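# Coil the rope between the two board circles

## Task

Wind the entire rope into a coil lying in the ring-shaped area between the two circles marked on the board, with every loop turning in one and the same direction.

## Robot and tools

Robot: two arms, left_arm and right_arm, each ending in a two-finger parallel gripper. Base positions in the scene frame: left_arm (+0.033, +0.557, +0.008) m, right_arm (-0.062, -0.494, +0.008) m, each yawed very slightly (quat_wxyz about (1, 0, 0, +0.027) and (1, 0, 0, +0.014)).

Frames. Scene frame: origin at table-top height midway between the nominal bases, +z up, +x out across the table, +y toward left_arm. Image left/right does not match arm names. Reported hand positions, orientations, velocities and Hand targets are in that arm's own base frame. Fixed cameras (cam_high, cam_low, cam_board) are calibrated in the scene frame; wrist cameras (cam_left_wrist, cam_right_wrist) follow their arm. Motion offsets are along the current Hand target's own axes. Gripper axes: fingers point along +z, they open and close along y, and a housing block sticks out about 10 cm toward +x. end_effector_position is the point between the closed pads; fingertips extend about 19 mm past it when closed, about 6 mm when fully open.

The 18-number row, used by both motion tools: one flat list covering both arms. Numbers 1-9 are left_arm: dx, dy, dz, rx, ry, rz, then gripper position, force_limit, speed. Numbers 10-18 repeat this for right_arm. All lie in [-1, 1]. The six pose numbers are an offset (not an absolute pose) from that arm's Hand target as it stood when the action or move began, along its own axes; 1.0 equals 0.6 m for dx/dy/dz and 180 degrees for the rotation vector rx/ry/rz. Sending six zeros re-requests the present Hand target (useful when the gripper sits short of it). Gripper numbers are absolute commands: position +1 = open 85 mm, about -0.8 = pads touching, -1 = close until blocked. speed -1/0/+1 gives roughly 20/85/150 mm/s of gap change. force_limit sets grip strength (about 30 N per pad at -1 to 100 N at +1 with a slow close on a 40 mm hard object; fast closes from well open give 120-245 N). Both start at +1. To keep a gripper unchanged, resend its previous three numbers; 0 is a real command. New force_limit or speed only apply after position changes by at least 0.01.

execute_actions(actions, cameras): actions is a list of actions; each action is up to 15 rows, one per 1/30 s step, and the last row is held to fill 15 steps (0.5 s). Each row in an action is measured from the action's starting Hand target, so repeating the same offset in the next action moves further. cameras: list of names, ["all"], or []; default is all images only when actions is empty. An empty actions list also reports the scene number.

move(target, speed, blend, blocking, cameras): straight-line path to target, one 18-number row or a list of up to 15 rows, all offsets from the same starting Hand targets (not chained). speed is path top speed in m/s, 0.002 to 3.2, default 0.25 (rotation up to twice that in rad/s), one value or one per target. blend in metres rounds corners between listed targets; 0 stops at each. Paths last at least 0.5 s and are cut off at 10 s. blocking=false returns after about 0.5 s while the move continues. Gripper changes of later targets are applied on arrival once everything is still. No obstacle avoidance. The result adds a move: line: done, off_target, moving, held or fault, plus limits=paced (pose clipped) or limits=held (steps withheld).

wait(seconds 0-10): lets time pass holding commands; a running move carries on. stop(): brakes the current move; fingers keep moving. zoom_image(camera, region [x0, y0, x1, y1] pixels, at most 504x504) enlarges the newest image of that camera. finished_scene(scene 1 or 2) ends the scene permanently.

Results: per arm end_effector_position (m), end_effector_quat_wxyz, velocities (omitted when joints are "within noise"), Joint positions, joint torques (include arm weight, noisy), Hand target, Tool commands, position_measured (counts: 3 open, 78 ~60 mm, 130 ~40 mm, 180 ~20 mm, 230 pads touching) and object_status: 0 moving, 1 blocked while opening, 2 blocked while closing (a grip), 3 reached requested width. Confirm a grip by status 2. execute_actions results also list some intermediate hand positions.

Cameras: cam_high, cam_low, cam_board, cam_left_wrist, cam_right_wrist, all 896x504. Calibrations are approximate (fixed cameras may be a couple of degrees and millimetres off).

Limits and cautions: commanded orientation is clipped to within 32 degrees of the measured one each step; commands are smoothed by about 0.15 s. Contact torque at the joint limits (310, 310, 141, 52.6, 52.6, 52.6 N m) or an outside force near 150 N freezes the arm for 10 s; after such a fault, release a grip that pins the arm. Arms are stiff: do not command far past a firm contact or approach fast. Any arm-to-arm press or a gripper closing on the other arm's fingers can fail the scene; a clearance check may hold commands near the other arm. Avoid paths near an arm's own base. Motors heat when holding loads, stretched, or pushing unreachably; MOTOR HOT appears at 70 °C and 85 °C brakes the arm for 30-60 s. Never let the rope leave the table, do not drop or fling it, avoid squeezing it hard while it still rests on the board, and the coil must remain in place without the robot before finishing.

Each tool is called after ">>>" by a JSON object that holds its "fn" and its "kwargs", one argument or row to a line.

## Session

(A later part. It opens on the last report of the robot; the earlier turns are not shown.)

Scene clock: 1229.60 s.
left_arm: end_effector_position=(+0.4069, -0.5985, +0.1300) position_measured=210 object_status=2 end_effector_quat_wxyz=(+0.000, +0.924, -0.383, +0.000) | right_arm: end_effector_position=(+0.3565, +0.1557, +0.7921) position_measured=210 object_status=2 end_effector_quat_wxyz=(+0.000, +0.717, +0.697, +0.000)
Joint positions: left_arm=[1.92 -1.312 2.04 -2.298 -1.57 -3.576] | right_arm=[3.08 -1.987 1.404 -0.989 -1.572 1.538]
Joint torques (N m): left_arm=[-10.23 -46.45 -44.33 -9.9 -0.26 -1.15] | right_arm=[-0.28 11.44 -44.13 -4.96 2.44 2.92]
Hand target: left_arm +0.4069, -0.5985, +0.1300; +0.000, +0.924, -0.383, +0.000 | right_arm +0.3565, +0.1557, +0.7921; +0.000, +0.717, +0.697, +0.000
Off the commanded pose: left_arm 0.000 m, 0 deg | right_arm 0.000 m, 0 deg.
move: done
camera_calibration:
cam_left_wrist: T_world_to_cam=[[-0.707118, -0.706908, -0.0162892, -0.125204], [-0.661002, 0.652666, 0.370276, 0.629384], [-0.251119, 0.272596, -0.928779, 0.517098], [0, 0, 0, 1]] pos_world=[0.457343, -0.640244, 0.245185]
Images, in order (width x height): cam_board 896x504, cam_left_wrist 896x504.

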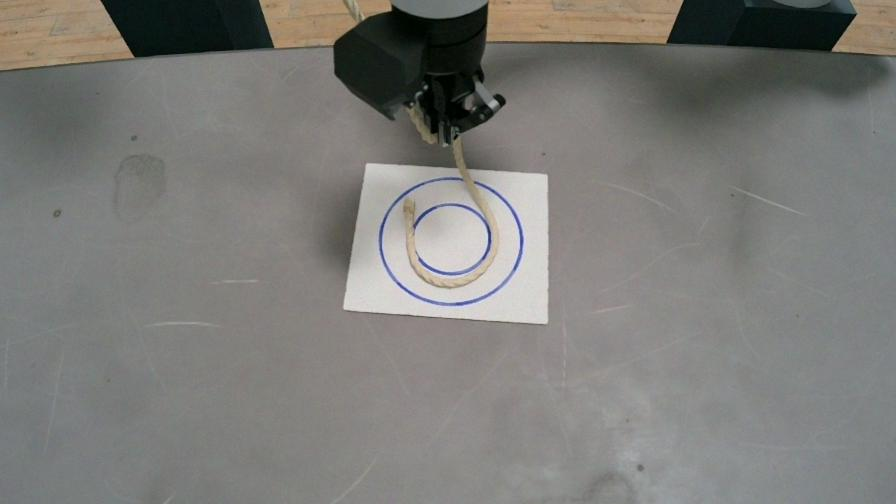

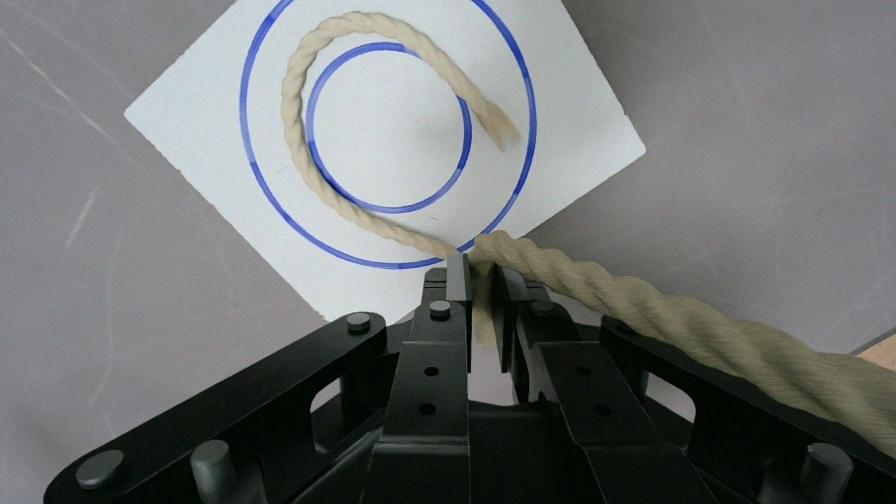

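>>> {"fn": "move", "kwargs": {
  "target": [0.0298, 0.0209, 0.0242, 0, 0, -0.0722, -1, -1, -1, 0, 0, 0, 0, 0, 0, -0.97, -1, -1],
  "speed": 0.04,
  "cameras": ["cam_board", "cam_left_wrist"]
}}

>>> {"fn": "zoom_image", "kwargs": {
  "camera": "cam_board",
  "region": [339, 130, 569, 325]
}}

>>> {"fn": "zoom_image", "kwargs": {
  "camera": "cam_left_wrist",
  "region": [230, 0, 580, 350]
}}

Scene clock: 1247.13 s.
left_arm: end_effector_position=(+0.4107, -0.6200, +0.1155) position_measured=210 object_status=2 end_effector_quat_wxyz=(+0.000, +0.961, -0.276, +0.000) | right_arm: end_effector_position=(+0.3565, +0.1557, +0.7921) position_measured=210 object_status=2 end_effector_quat_wxyz=(+0.000, +0.717, +0.697, +0.000)
Joint positions: left_arm=[1.915 -1.267 2.011 -2.314 -1.57 -3.808] | right_arm=[3.08 -1.987 1.404 -0.989 -1.572 1.538]
Joint torques (N m): left_arm=[-8.98 -50.36 -43.28 -9.74 1.03 -0.9] | right_arm=[0.8 -1.39 -42.83 -4.64 2.39 3.28]
Hand target: left_arm +0.4107, -0.6200, +0.1155; +0.000, +0.961, -0.276, +0.000 | right_arm +0.3565, +0.1557, +0.7921; +0.000, +0.717, +0.697, +0.000
Off the commanded pose: left_arm 0.000 m, 0 deg | right_arm 0.000 m, 0 deg.
move: done
camera_calibration:
cam_left_wrist: T_world_to_cam=[[-0.530114, -0.84777, -0.0163101, -0.297946], [-0.790872, 0.487416, 0.370063, 0.602143], [-0.305778, 0.209075, -0.928864, 0.49348], [0, 0, 0, 1]] pos_world=[0.469168, -0.649258, 0.230686]
Images, in order (width x height): cam_board 896x504, cam_left_wrist 896x504.

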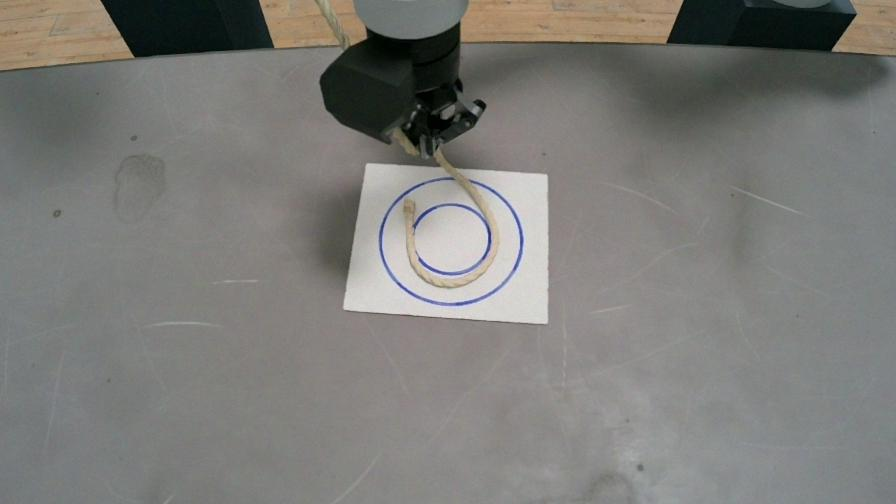

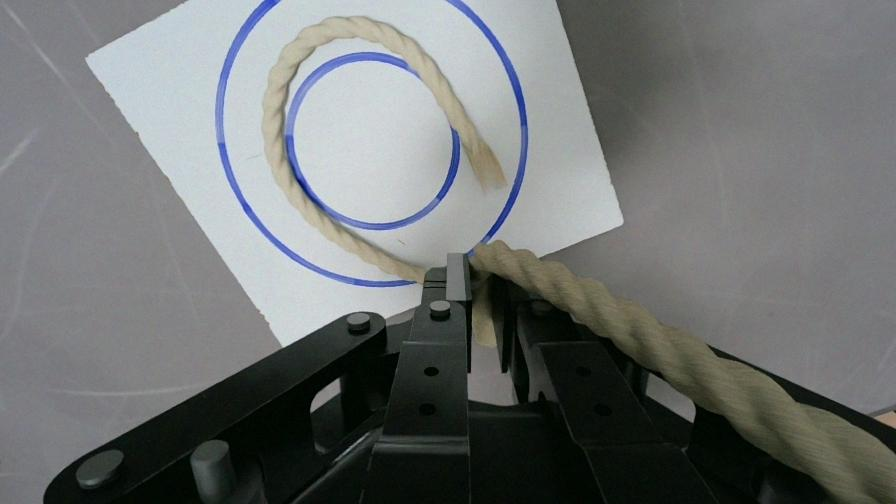

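Scaled by 2.191.

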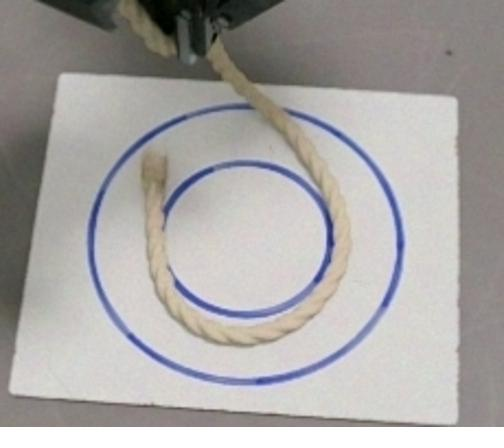

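Scaled by 1.440.

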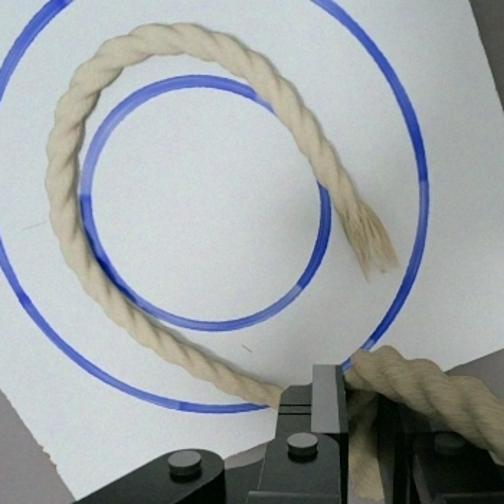

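>>> {"fn": "move", "kwargs": {
  "target": [0.0118, -0.0193, -0.0192, 0, 0, 0, -1, -1, -1, 0, 0, 0, 0, 0, 0, -0.97, -1, -1],
  "speed": 0.04,
  "cameras": ["cam_board", "cam_left_wrist"]
}}

>>> {"fn": "zoom_image", "kwargs": {
  "camera": "cam_board",
  "region": [339, 130, 569, 325]
}}

>>> {"fn": "zoom_image", "kwargs": {
  "camera": "cam_left_wrist",
  "region": [230, 0, 580, 350]
}}

Scene clock: 1291.90 s.
left_arm: end_effector_position=(+0.4227, -0.6140, +0.1269) position_measured=210 object_status=2 end_effector_quat_wxyz=(+0.000, +0.961, -0.276, +0.000) | right_arm: end_effector_position=(+0.3565, +0.1557, +0.7921) position_measured=210 object_status=2 end_effector_quat_wxyz=(+0.000, +0.717, +0.697, +0.000)
Joint positions: left_arm=[1.933 -1.278 2 -2.292 -1.57 -3.79] | right_arm=[3.08 -1.987 1.404 -0.989 -1.572 1.538]
Joint torques (N m): left_arm=[8.36 -72.63 -47.31 -1.91 1.04 2.02] | right_arm=[-0.28 -22.55 -44.22 -4.62 0.96 3.11]
Hand target: left_arm +0.4228, -0.6140, +0.1270; +0.000, +0.961, -0.276, +0.000 | right_arm +0.3565, +0.1557, +0.7921; +0.000, +0.717, +0.697, +0.000
Off the commanded pose: left_arm 0.000 m, 0 deg | right_arm 0.000 m, 0 deg.
move: done
camera_calibration:
cam_left_wrist: T_world_to_cam=[[-0.529894, -0.847905, -0.0164081, -0.286481], [-0.791018, 0.487182, 0.370059, 0.604411], [-0.305781, 0.209071, -0.928863, 0.506484], [0, 0, 0, 1]] pos_world=[0.481169, -0.643258, 0.242085]
Images, in order (width x height): cam_board 896x504, cam_left_wrist 896x504.

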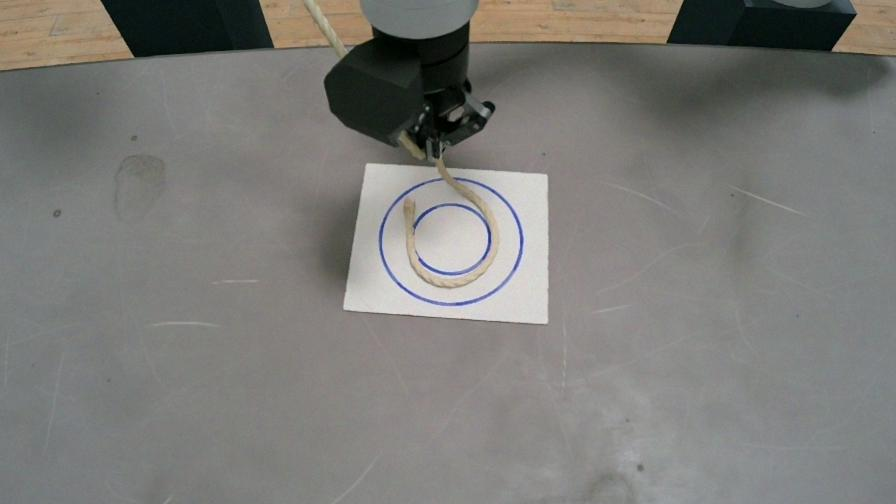

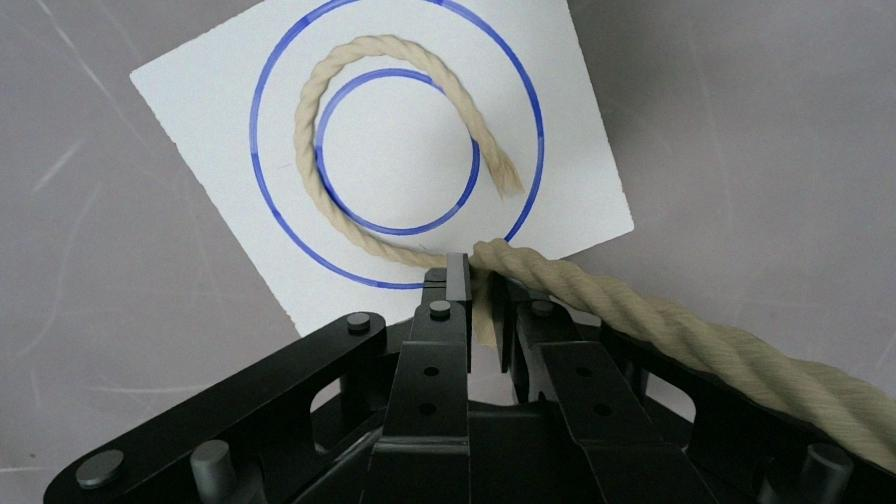

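Scaled by 2.191.

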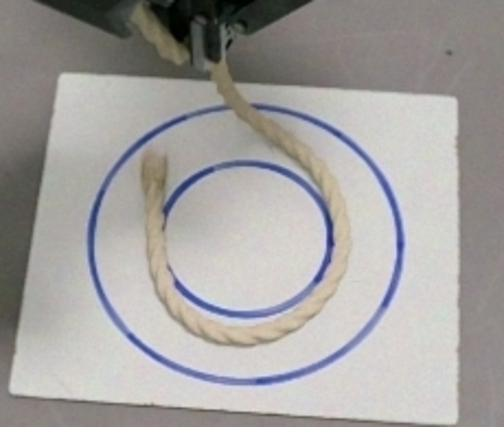

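Scaled by 1.440.

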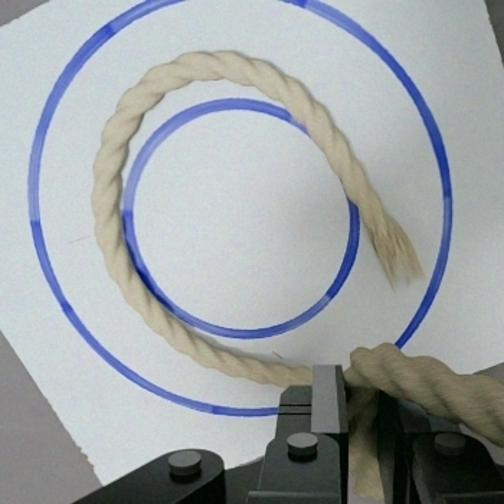

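>>> {"fn": "wait", "kwargs": {
  "seconds": 0.1,
  "cameras": ["cam_low", "cam_high"]
}}

Scene clock: 1297.70 s.
left_arm: end_effector_position=(+0.4228, -0.6140, +0.1270) position_measured=210 object_status=2 end_effector_quat_wxyz=(+0.000, +0.961, -0.276, +0.000) | right_arm: end_effector_position=(+0.3565, +0.1557, +0.7921) position_measured=210 object_status=2 end_effector_quat_wxyz=(+0.000, +0.717, +0.697, +0.000)
Joint positions: left_arm=[1.933 -1.278 2 -2.292 -1.57 -3.79] | right_arm=[3.08 -1.987 1.404 -0.989 -1.572 1.538]
Joint torques (N m): left_arm=[8.52 -73.07 -46.24 -1.65 -0.71 1.87] | right_arm=[1.04 -35.92 -43.39 -5.18 -0.68 2.95]
Hand target: left_arm +0.4228, -0.6140, +0.1270; +0.000, +0.961, -0.276, +0.000 | right_arm +0.3565, +0.1557, +0.7921; +0.000, +0.717, +0.697, +0.000
Tool commands: left_gripper/position=-1.0 left_gripper/force_limit=-1.0 left_gripper/speed=-1.0 right_gripper/position=-0.97 right_gripper/force_limit=-1.0 right_gripper/speed=-1.0
Off the commanded pose: left_arm 0.000 m, 0 deg | right_arm 0.000 m, 0 deg.
wait: 0.10 s; at rest from the start
Images, in order (width x height): cam_high 896x504, cam_low 896x504.

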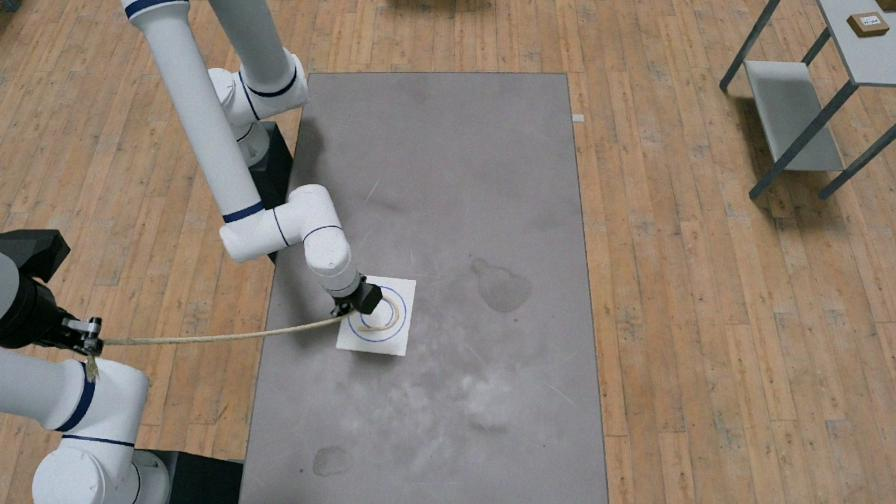

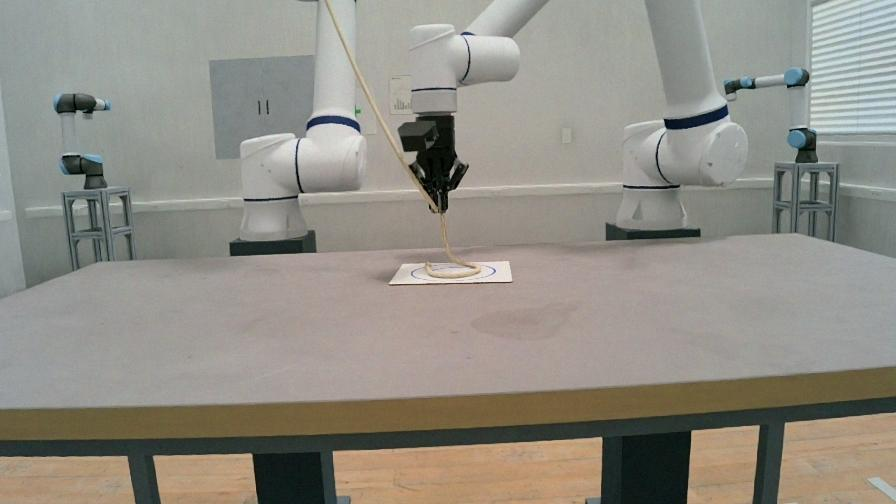

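>>> {"fn": "move", "kwargs": {
  "target": [0, 0, 0, 0, 0, 0, -1, -1, -1, 0.08, 0.0675, 0.0167, 0, 0, 0, -0.97, -1, -1],
  "speed": 0.06,
  "cameras": ["cam_low", "cam_board", "cam_left_wrist"]
}}

>>> {"fn": "zoom_image", "kwargs": {
  "camera": "cam_board",
  "region": [339, 130, 569, 325]
}}

>>> {"fn": "zoom_image", "kwargs": {
  "camera": "cam_left_wrist",
  "region": [230, 0, 580, 350]
}}

Scene clock: 1326.10 s.
left_arm: end_effector_position=(+0.4228, -0.6140, +0.1270) position_measured=210 object_status=2 end_effector_quat_wxyz=(+0.000, +0.961, -0.276, +0.000) | right_arm: end_effector_position=(+0.3983, +0.2024, +0.7820) position_measured=210 object_status=2 end_effector_quat_wxyz=(+0.000, +0.717, +0.697, +0.000)
Joint positions: left_arm=[1.933 -1.278 2 -2.292 -1.57 -3.79] | right_arm=[3.204 -1.906 1.382 -1.047 -1.572 1.661]
Joint torques (N m): left_arm=[8.47 -71.65 -45.98 -1.68 -0.52 1.96] | right_arm=[6.61 -0.3 -50.18 -7.68 -2.1 4.07]
Hand target: left_arm +0.4228, -0.6140, +0.1270; +0.000, +0.961, -0.276, +0.000 | right_arm +0.3984, +0.2025, +0.7820; +0.000, +0.717, +0.697, +0.000
Off the commanded pose: left_arm 0.000 m, 0 deg | right_arm 0.000 m, 0 deg.
move: done
camera_calibration:
cam_left_wrist: T_world_to_cam=[[-0.529879, -0.847916, -0.0163586, -0.286452], [-0.790993, 0.487166, 0.370133, 0.604414], [-0.305872, 0.209065, -0.928835, 0.50664], [0, 0, 0, 1]] pos_world=[0.481269, -0.643258, 0.242185]
Images, in order (width x height): cam_low 896x504, cam_board 896x504, cam_left_wrist 896x504.

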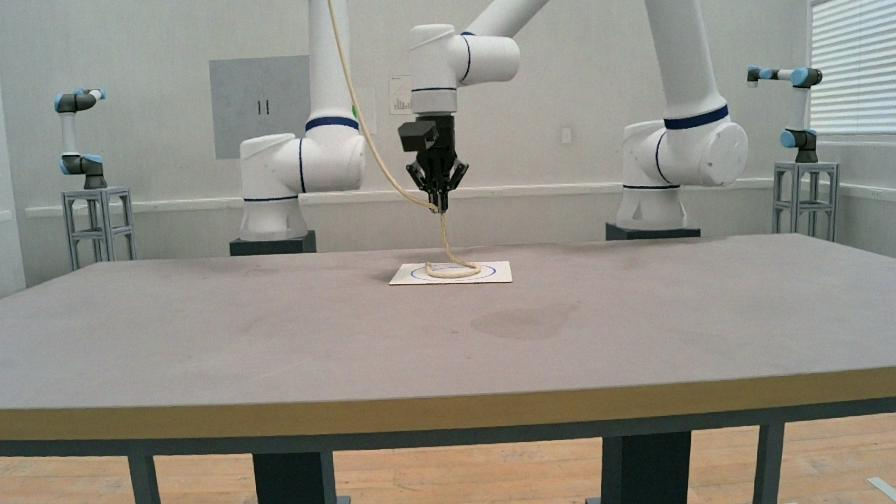

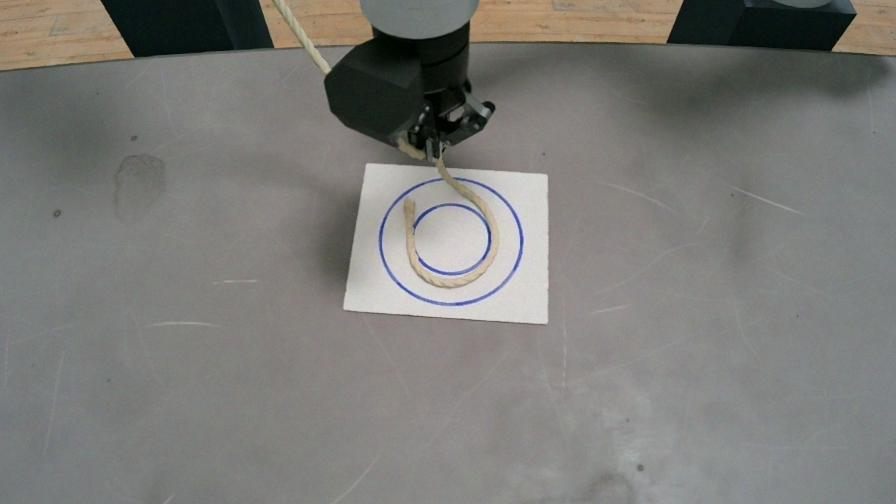

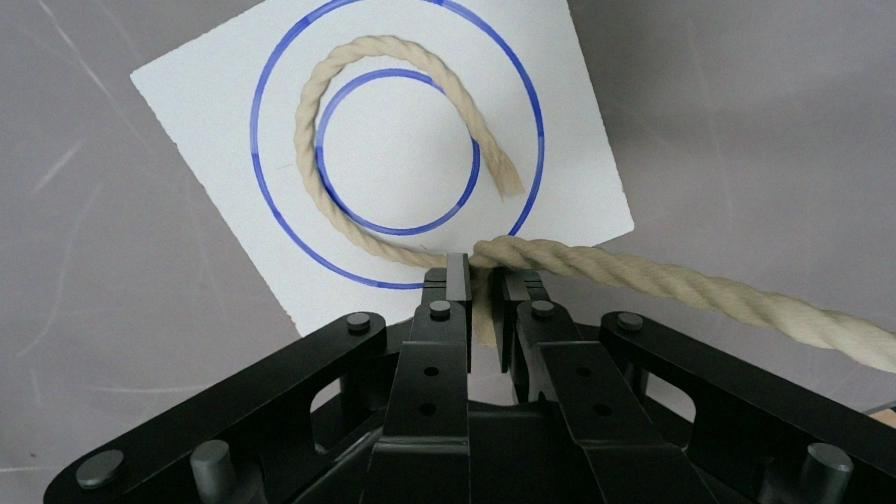

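Scaled by 2.191.

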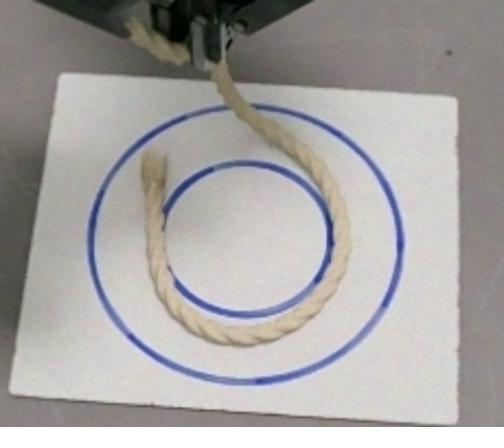

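Scaled by 1.440.

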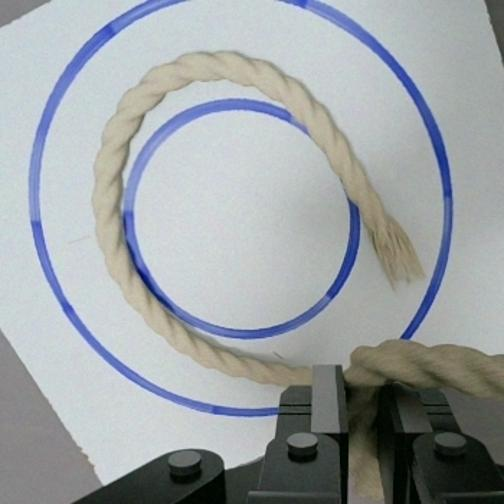

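>>> {"fn": "move", "kwargs": {
  "target": [0.003, 0.0075, 0.02, 0, 0, -0.0556, -1, -1, -1, 0, 0, 0, 0, 0, 0, -0.97, -1, -1],
  "speed": 0.04,
  "cameras": ["cam_board", "cam_left_wrist"]
}}

>>> {"fn": "zoom_image", "kwargs": {
  "camera": "cam_board",
  "region": [339, 130, 569, 325]
}}

>>> {"fn": "zoom_image", "kwargs": {
  "camera": "cam_left_wrist",
  "region": [230, 0, 580, 350]
}}

Scene clock: 1360.77 s.
left_arm: end_effector_position=(+0.4220, -0.6187, +0.1150) position_measured=210 object_status=2 end_effector_quat_wxyz=(+0.000, +0.981, -0.192, +0.000) | right_arm: end_effector_position=(+0.3984, +0.2025, +0.7820) position_measured=210 object_status=2 end_effector_quat_wxyz=(+0.000, +0.717, +0.697, +0.000)
Joint positions: left_arm=[1.93 -1.259 2.001 -2.312 -1.57 -3.968] | right_arm=[3.204 -1.906 1.381 -1.047 -1.572 1.662]
Joint torques (N m): left_arm=[-10.31 -50.97 -32.57 -10.66 -0.15 -1.03] | right_arm=[9.27 0.93 -50.49 -7.64 -2.06 4.25]
Hand target: left_arm +0.4220, -0.6187, +0.1150; +0.000, +0.982, -0.191, +0.000 | right_arm +0.3984, +0.2025, +0.7820; +0.000, +0.717, +0.697, +0.000
Off the commanded pose: left_arm 0.000 m, 0 deg | right_arm 0.000 m, 0 deg.
move: done
camera_calibration:
cam_left_wrist: T_world_to_cam=[[-0.374572, -0.927055, -0.0162736, -0.405627], [-0.863623, 0.342448, 0.36998, 0.551618], [-0.337419, 0.152638, -0.928897, 0.474621], [0, 0, 0, 1]] pos_world=[0.484599, -0.637384, 0.230186]
Images, in order (width x height): cam_board 896x504, cam_left_wrist 896x504.

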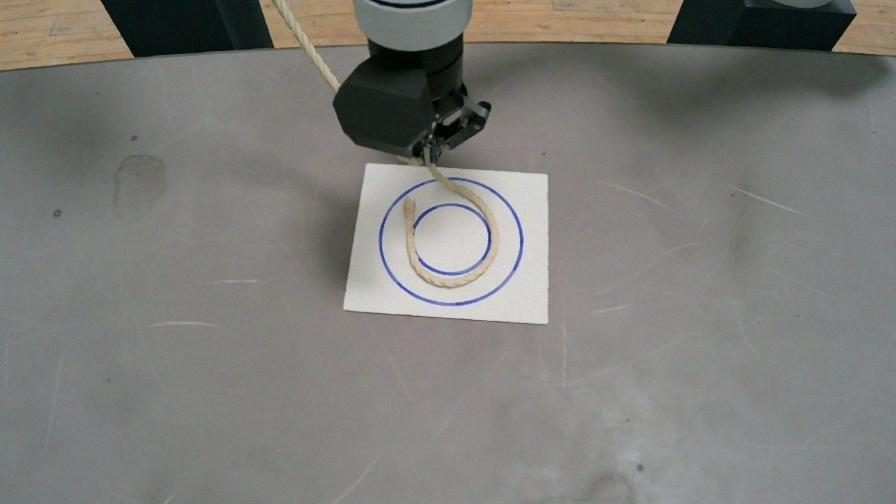

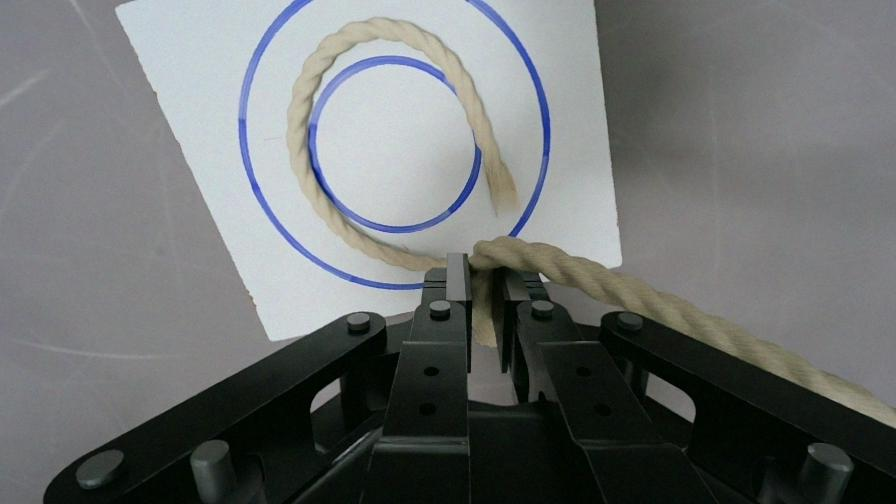

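Scaled by 2.191.

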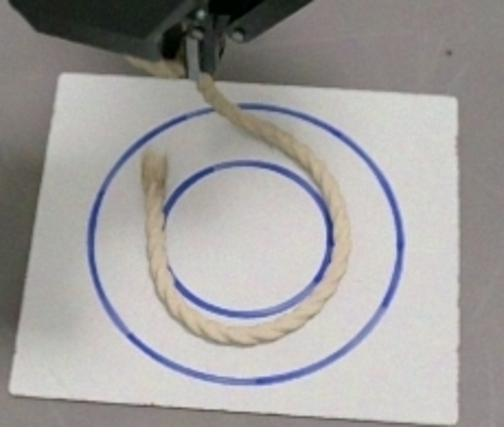

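Scaled by 1.440.

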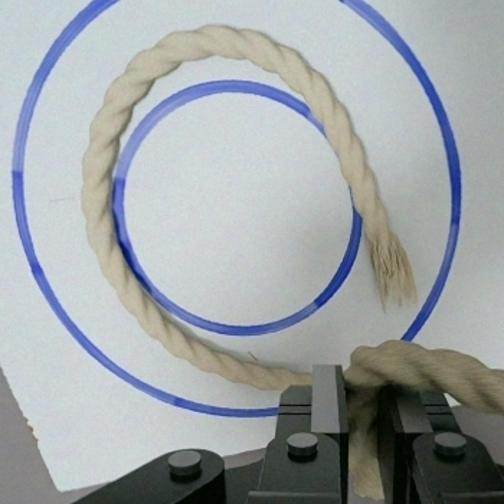

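>>> {"fn": "move", "kwargs": {
  "target": [
    [0.0222, -0.0124, -0.0167, 0, 0, 0, -1, -1, -1, 0, 0, 0, 0, 0, 0, -0.97, -1, -1],
    [0.0222, -0.0124, 0.005, 0, 0, 0, -1, -1, -1, 0, 0, 0, 0, 0, 0, -0.97, -1, -1]
  ],
  "speed": 0.03,
  "cameras": ["cam_board", "cam_left_wrist"]
}}

>>> {"fn": "zoom_image", "kwargs": {
  "camera": "cam_board",
  "region": [339, 130, 569, 325]
}}

>>> {"fn": "zoom_image", "kwargs": {
  "camera": "cam_left_wrist",
  "region": [230, 0, 580, 350]
}}

Scene clock: 1403.23 s.
left_arm: end_effector_position=(+0.4371, -0.6169, +0.1121) position_measured=210 object_status=2 end_effector_quat_wxyz=(+0.000, +0.982, -0.191, +0.000) | right_arm: end_effector_position=(+0.3984, +0.2025, +0.7820) position_measured=210 object_status=2 end_effector_quat_wxyz=(+0.000, +0.717, +0.697, +0.000)
Joint positions: left_arm=[1.95 -1.246 1.988 -2.313 -1.57 -3.948] | right_arm=[3.204 -1.906 1.381 -1.047 -1.572 1.662]
Joint torques (N m): left_arm=[8.19 -48.78 -32.78 -10.62 0.49 2.28] | right_arm=[9.3 2.41 -50.03 -7.2 -1.83 3.82]
Hand target: left_arm +0.4371, -0.6169, +0.1120; +0.000, +0.982, -0.191, +0.000 | right_arm +0.3984, +0.2025, +0.7820; +0.000, +0.717, +0.697, +0.000
Off the commanded pose: left_arm 0.000 m, 0 deg | right_arm 0.000 m, 0 deg.
move: done
camera_calibration:
cam_left_wrist: T_world_to_cam=[[-0.37447, -0.927095, -0.0163553, -0.398314], [-0.863702, 0.342339, 0.369897, 0.56507], [-0.337331, 0.152641, -0.928929, 0.476698], [0, 0, 0, 1]] pos_world=[0.4997, -0.635484, 0.227286]
Images, in order (width x height): cam_board 896x504, cam_left_wrist 896x504.

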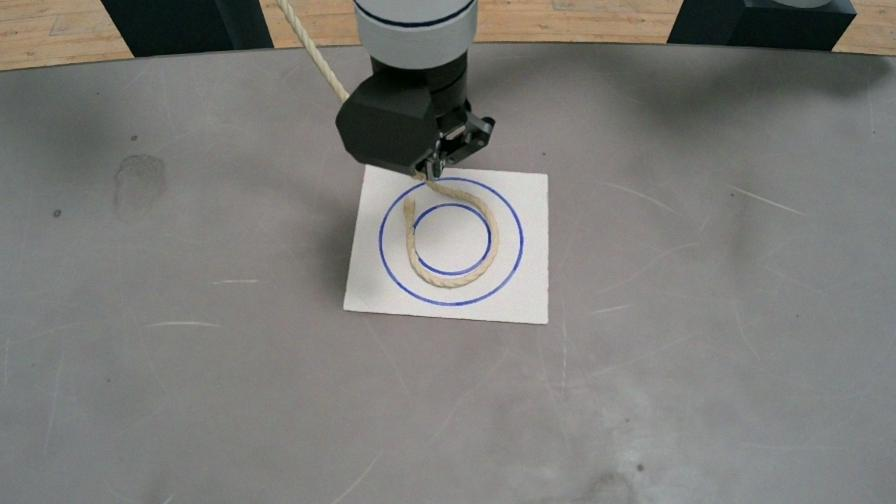

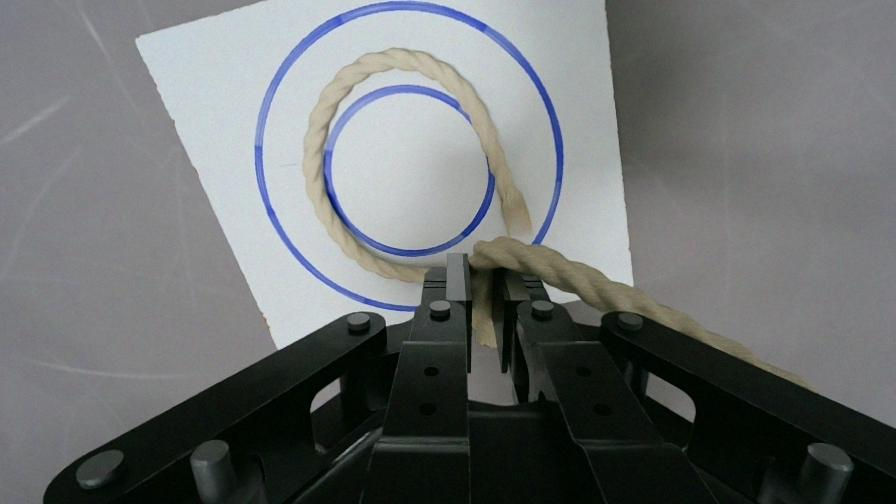

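Scaled by 2.191.

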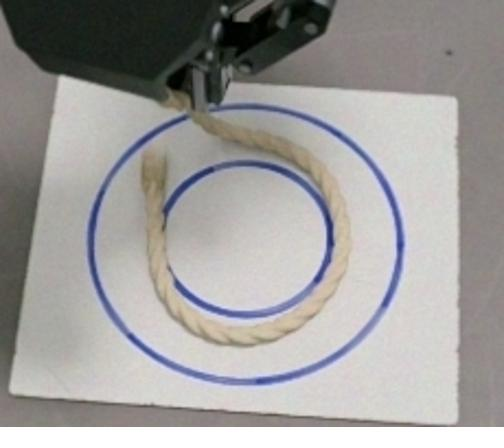

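Scaled by 1.440.

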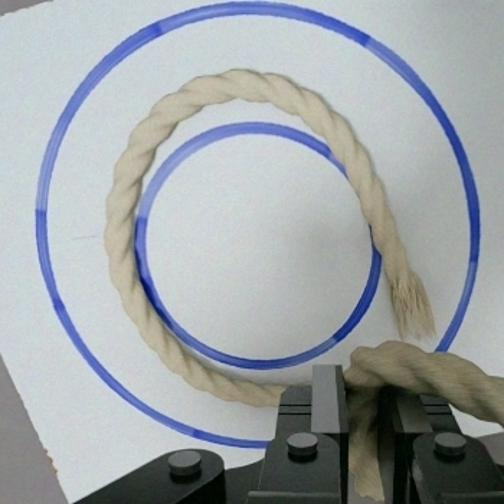

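>>> {"fn": "move", "kwargs": {
  "target": [0.0129, 0.0201, 0.0217, 0, 0, 0, -1, -1, -1, 0, 0, 0, 0, 0, 0, -0.97, -1, -1],
  "speed": 0.03,
  "cameras": ["cam_board", "cam_left_wrist"]
}}

>>> {"fn": "zoom_image", "kwargs": {
  "camera": "cam_board",
  "region": [339, 130, 569, 325]
}}

>>> {"fn": "zoom_image", "kwargs": {
  "camera": "cam_left_wrist",
  "region": [230, 0, 580, 350]
}}

Scene clock: 1418.83 s.
left_arm: end_effector_position=(+0.4398, -0.6308, +0.0991) position_measured=210 object_status=2 end_effector_quat_wxyz=(+0.000, +0.982, -0.191, +0.000) | right_arm: end_effector_position=(+0.3984, +0.2025, +0.7820) position_measured=210 object_status=2 end_effector_quat_wxyz=(+0.000, +0.717, +0.697, +0.000)
Joint positions: left_arm=[1.946 -1.213 1.97 -2.328 -1.57 -3.952] | right_arm=[3.204 -1.906 1.381 -1.047 -1.572 1.662]
Joint torques (N m): left_arm=[-8.9 -53.85 -45.48 -10.66 -0.69 -0.89] | right_arm=[10.07 0.26 -50.04 -7.73 -2.45 3.92]
Hand target: left_arm +0.4398, -0.6309, +0.0990; +0.000, +0.982, -0.191, +0.000 | right_arm +0.3984, +0.2025, +0.7820; +0.000, +0.717, +0.697, +0.000
Off the commanded pose: left_arm 0.000 m, 0 deg | right_arm 0.000 m, 0 deg.
move: done
camera_calibration:
cam_left_wrist: T_world_to_cam=[[-0.374458, -0.9271, -0.0163203, -0.410512], [-0.863672, 0.342326, 0.369978, 0.576963], [-0.33742, 0.152637, -0.928897, 0.467704], [0, 0, 0, 1]] pos_world=[0.5024, -0.649484, 0.214286]
Images, in order (width x height): cam_board 896x504, cam_left_wrist 896x504.

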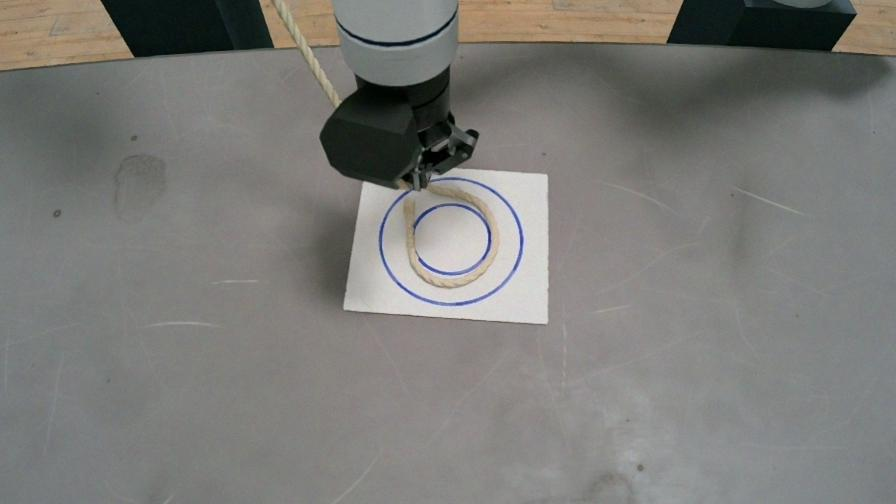

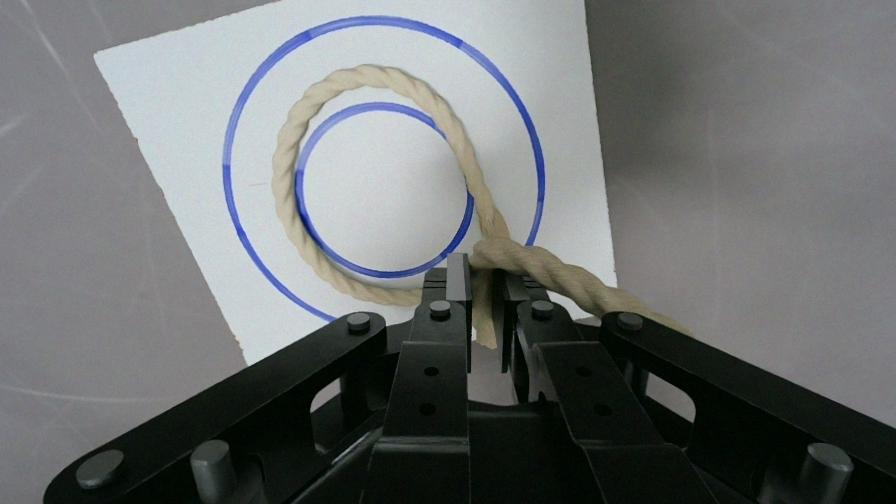

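Scaled by 2.191.

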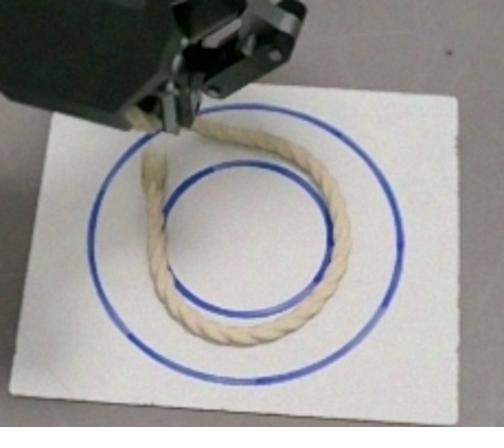

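Scaled by 1.440.

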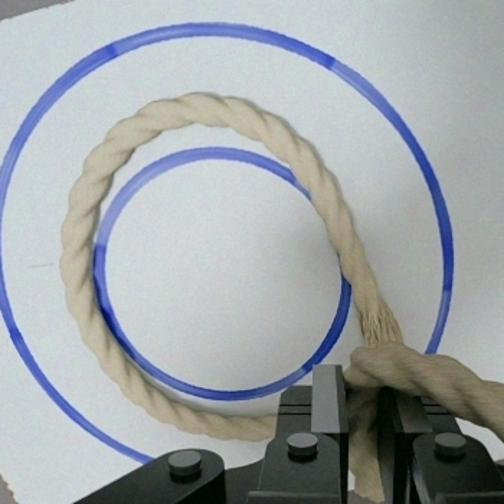

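>>> {"fn": "move", "kwargs": {
  "target": [0.0205, 0.0139, 0.0233, 0, 0, 0, -1, -1, -1, 0, 0, 0, 0, 0, 0, -0.97, -1, -1],
  "speed": 0.03,
  "cameras": ["cam_board", "cam_left_wrist", "cam_right_wrist"]
}}

>>> {"fn": "zoom_image", "kwargs": {
  "camera": "cam_board",
  "region": [339, 130, 569, 325]
}}

>>> {"fn": "zoom_image", "kwargs": {
  "camera": "cam_left_wrist",
  "region": [200, 30, 550, 380]
}}

Scene clock: 1434.47 s.
left_arm: end_effector_position=(+0.4480, -0.6432, +0.0851) position_measured=210 object_status=2 end_effector_quat_wxyz=(+0.000, +0.981, -0.191, +0.000) | right_arm: end_effector_position=(+0.3984, +0.2025, +0.7820) position_measured=210 object_status=2 end_effector_quat_wxyz=(+0.000, +0.717, +0.697, +0.000)
Joint positions: left_arm=[1.95 -1.177 1.948 -2.342 -1.57 -3.947] | right_arm=[3.204 -1.906 1.381 -1.047 -1.572 1.662]
Joint torques (N m): left_arm=[11.3 -48.25 -38.27 -8.31 -0.35 2.14] | right_arm=[12.02 -10.83 -50.7 -7.23 -2.24 3.43]
Hand target: left_arm +0.4480, -0.6433, +0.0850; +0.000, +0.982, -0.191, +0.000 | right_arm +0.3984, +0.2025, +0.7820; +0.000, +0.717, +0.697, +0.000
Off the commanded pose: left_arm 0.000 m, 0 deg | right_arm 0.000 m, 0 deg.
move: done
camera_calibration:
cam_left_wrist: T_world_to_cam=[[-0.37444, -0.927109, -0.0162686, -0.419191], [-0.863713, 0.342345, 0.369865, 0.593526], [-0.337336, 0.152544, -0.928943, 0.459265], [0, 0, 0, 1]] pos_world=[0.5106, -0.661884, 0.200286]
cam_right_wrist: T_world_to_cam=[[0.99932, -0.033501, -0.0153946, -0.365988], [-0.026676, -0.945227, 0.325323, -0.0327382], [-0.02545, -0.324691, -0.945478, 0.940698], [0, 0, 0, 1]] pos_world=[0.388806, 0.26223, 0.894425]
Images, in order (width x height): cam_board 896x504, cam_left_wrist 896x504, cam_right_wrist 896x504.

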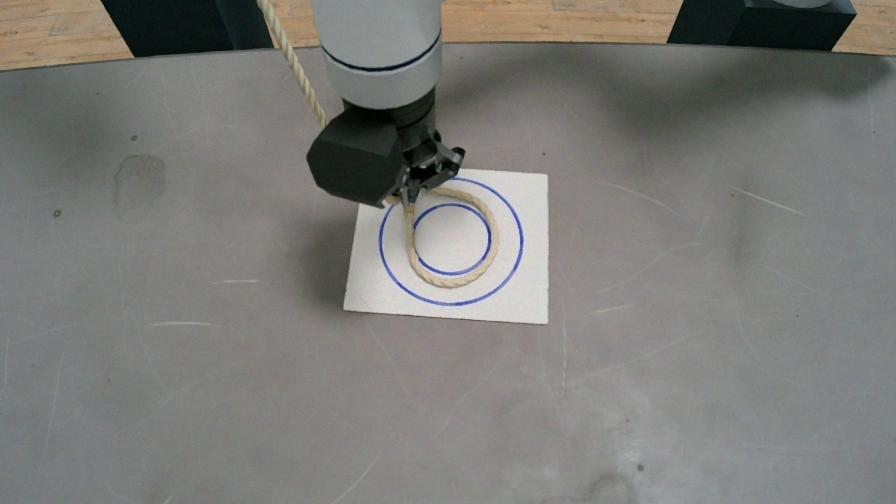

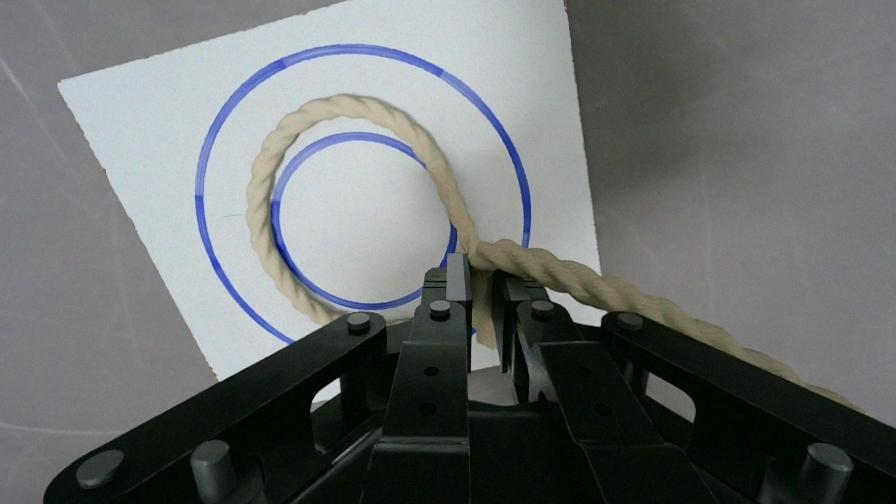

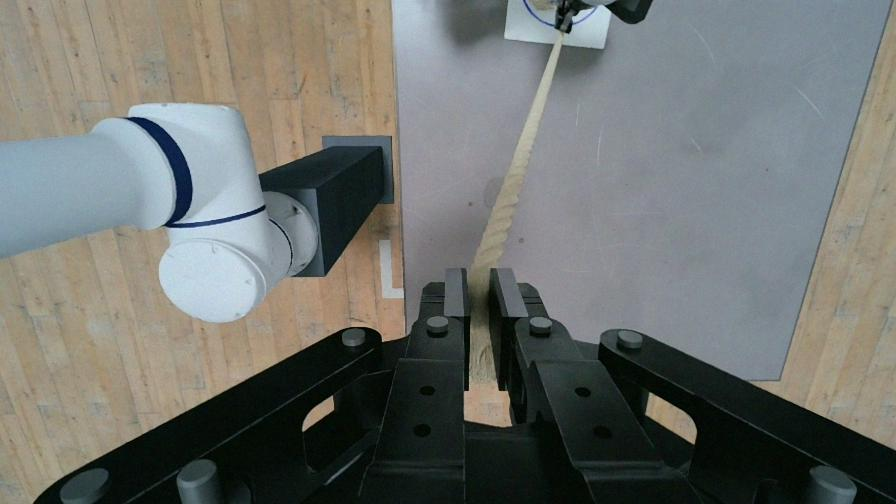

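Scaled by 2.191.

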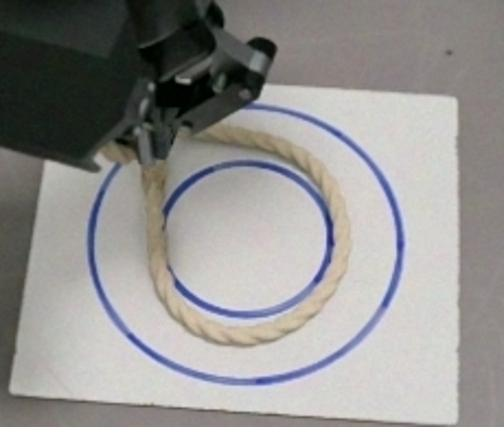

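Scaled by 1.440.

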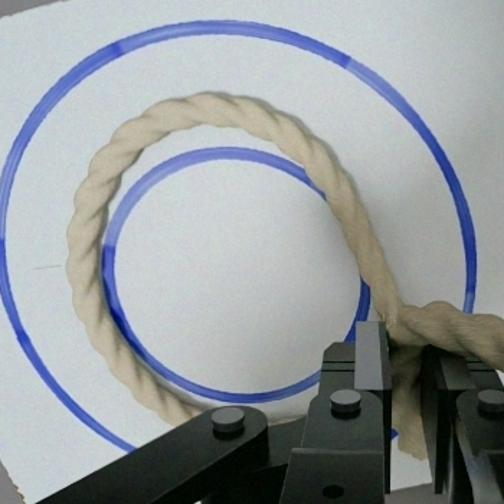

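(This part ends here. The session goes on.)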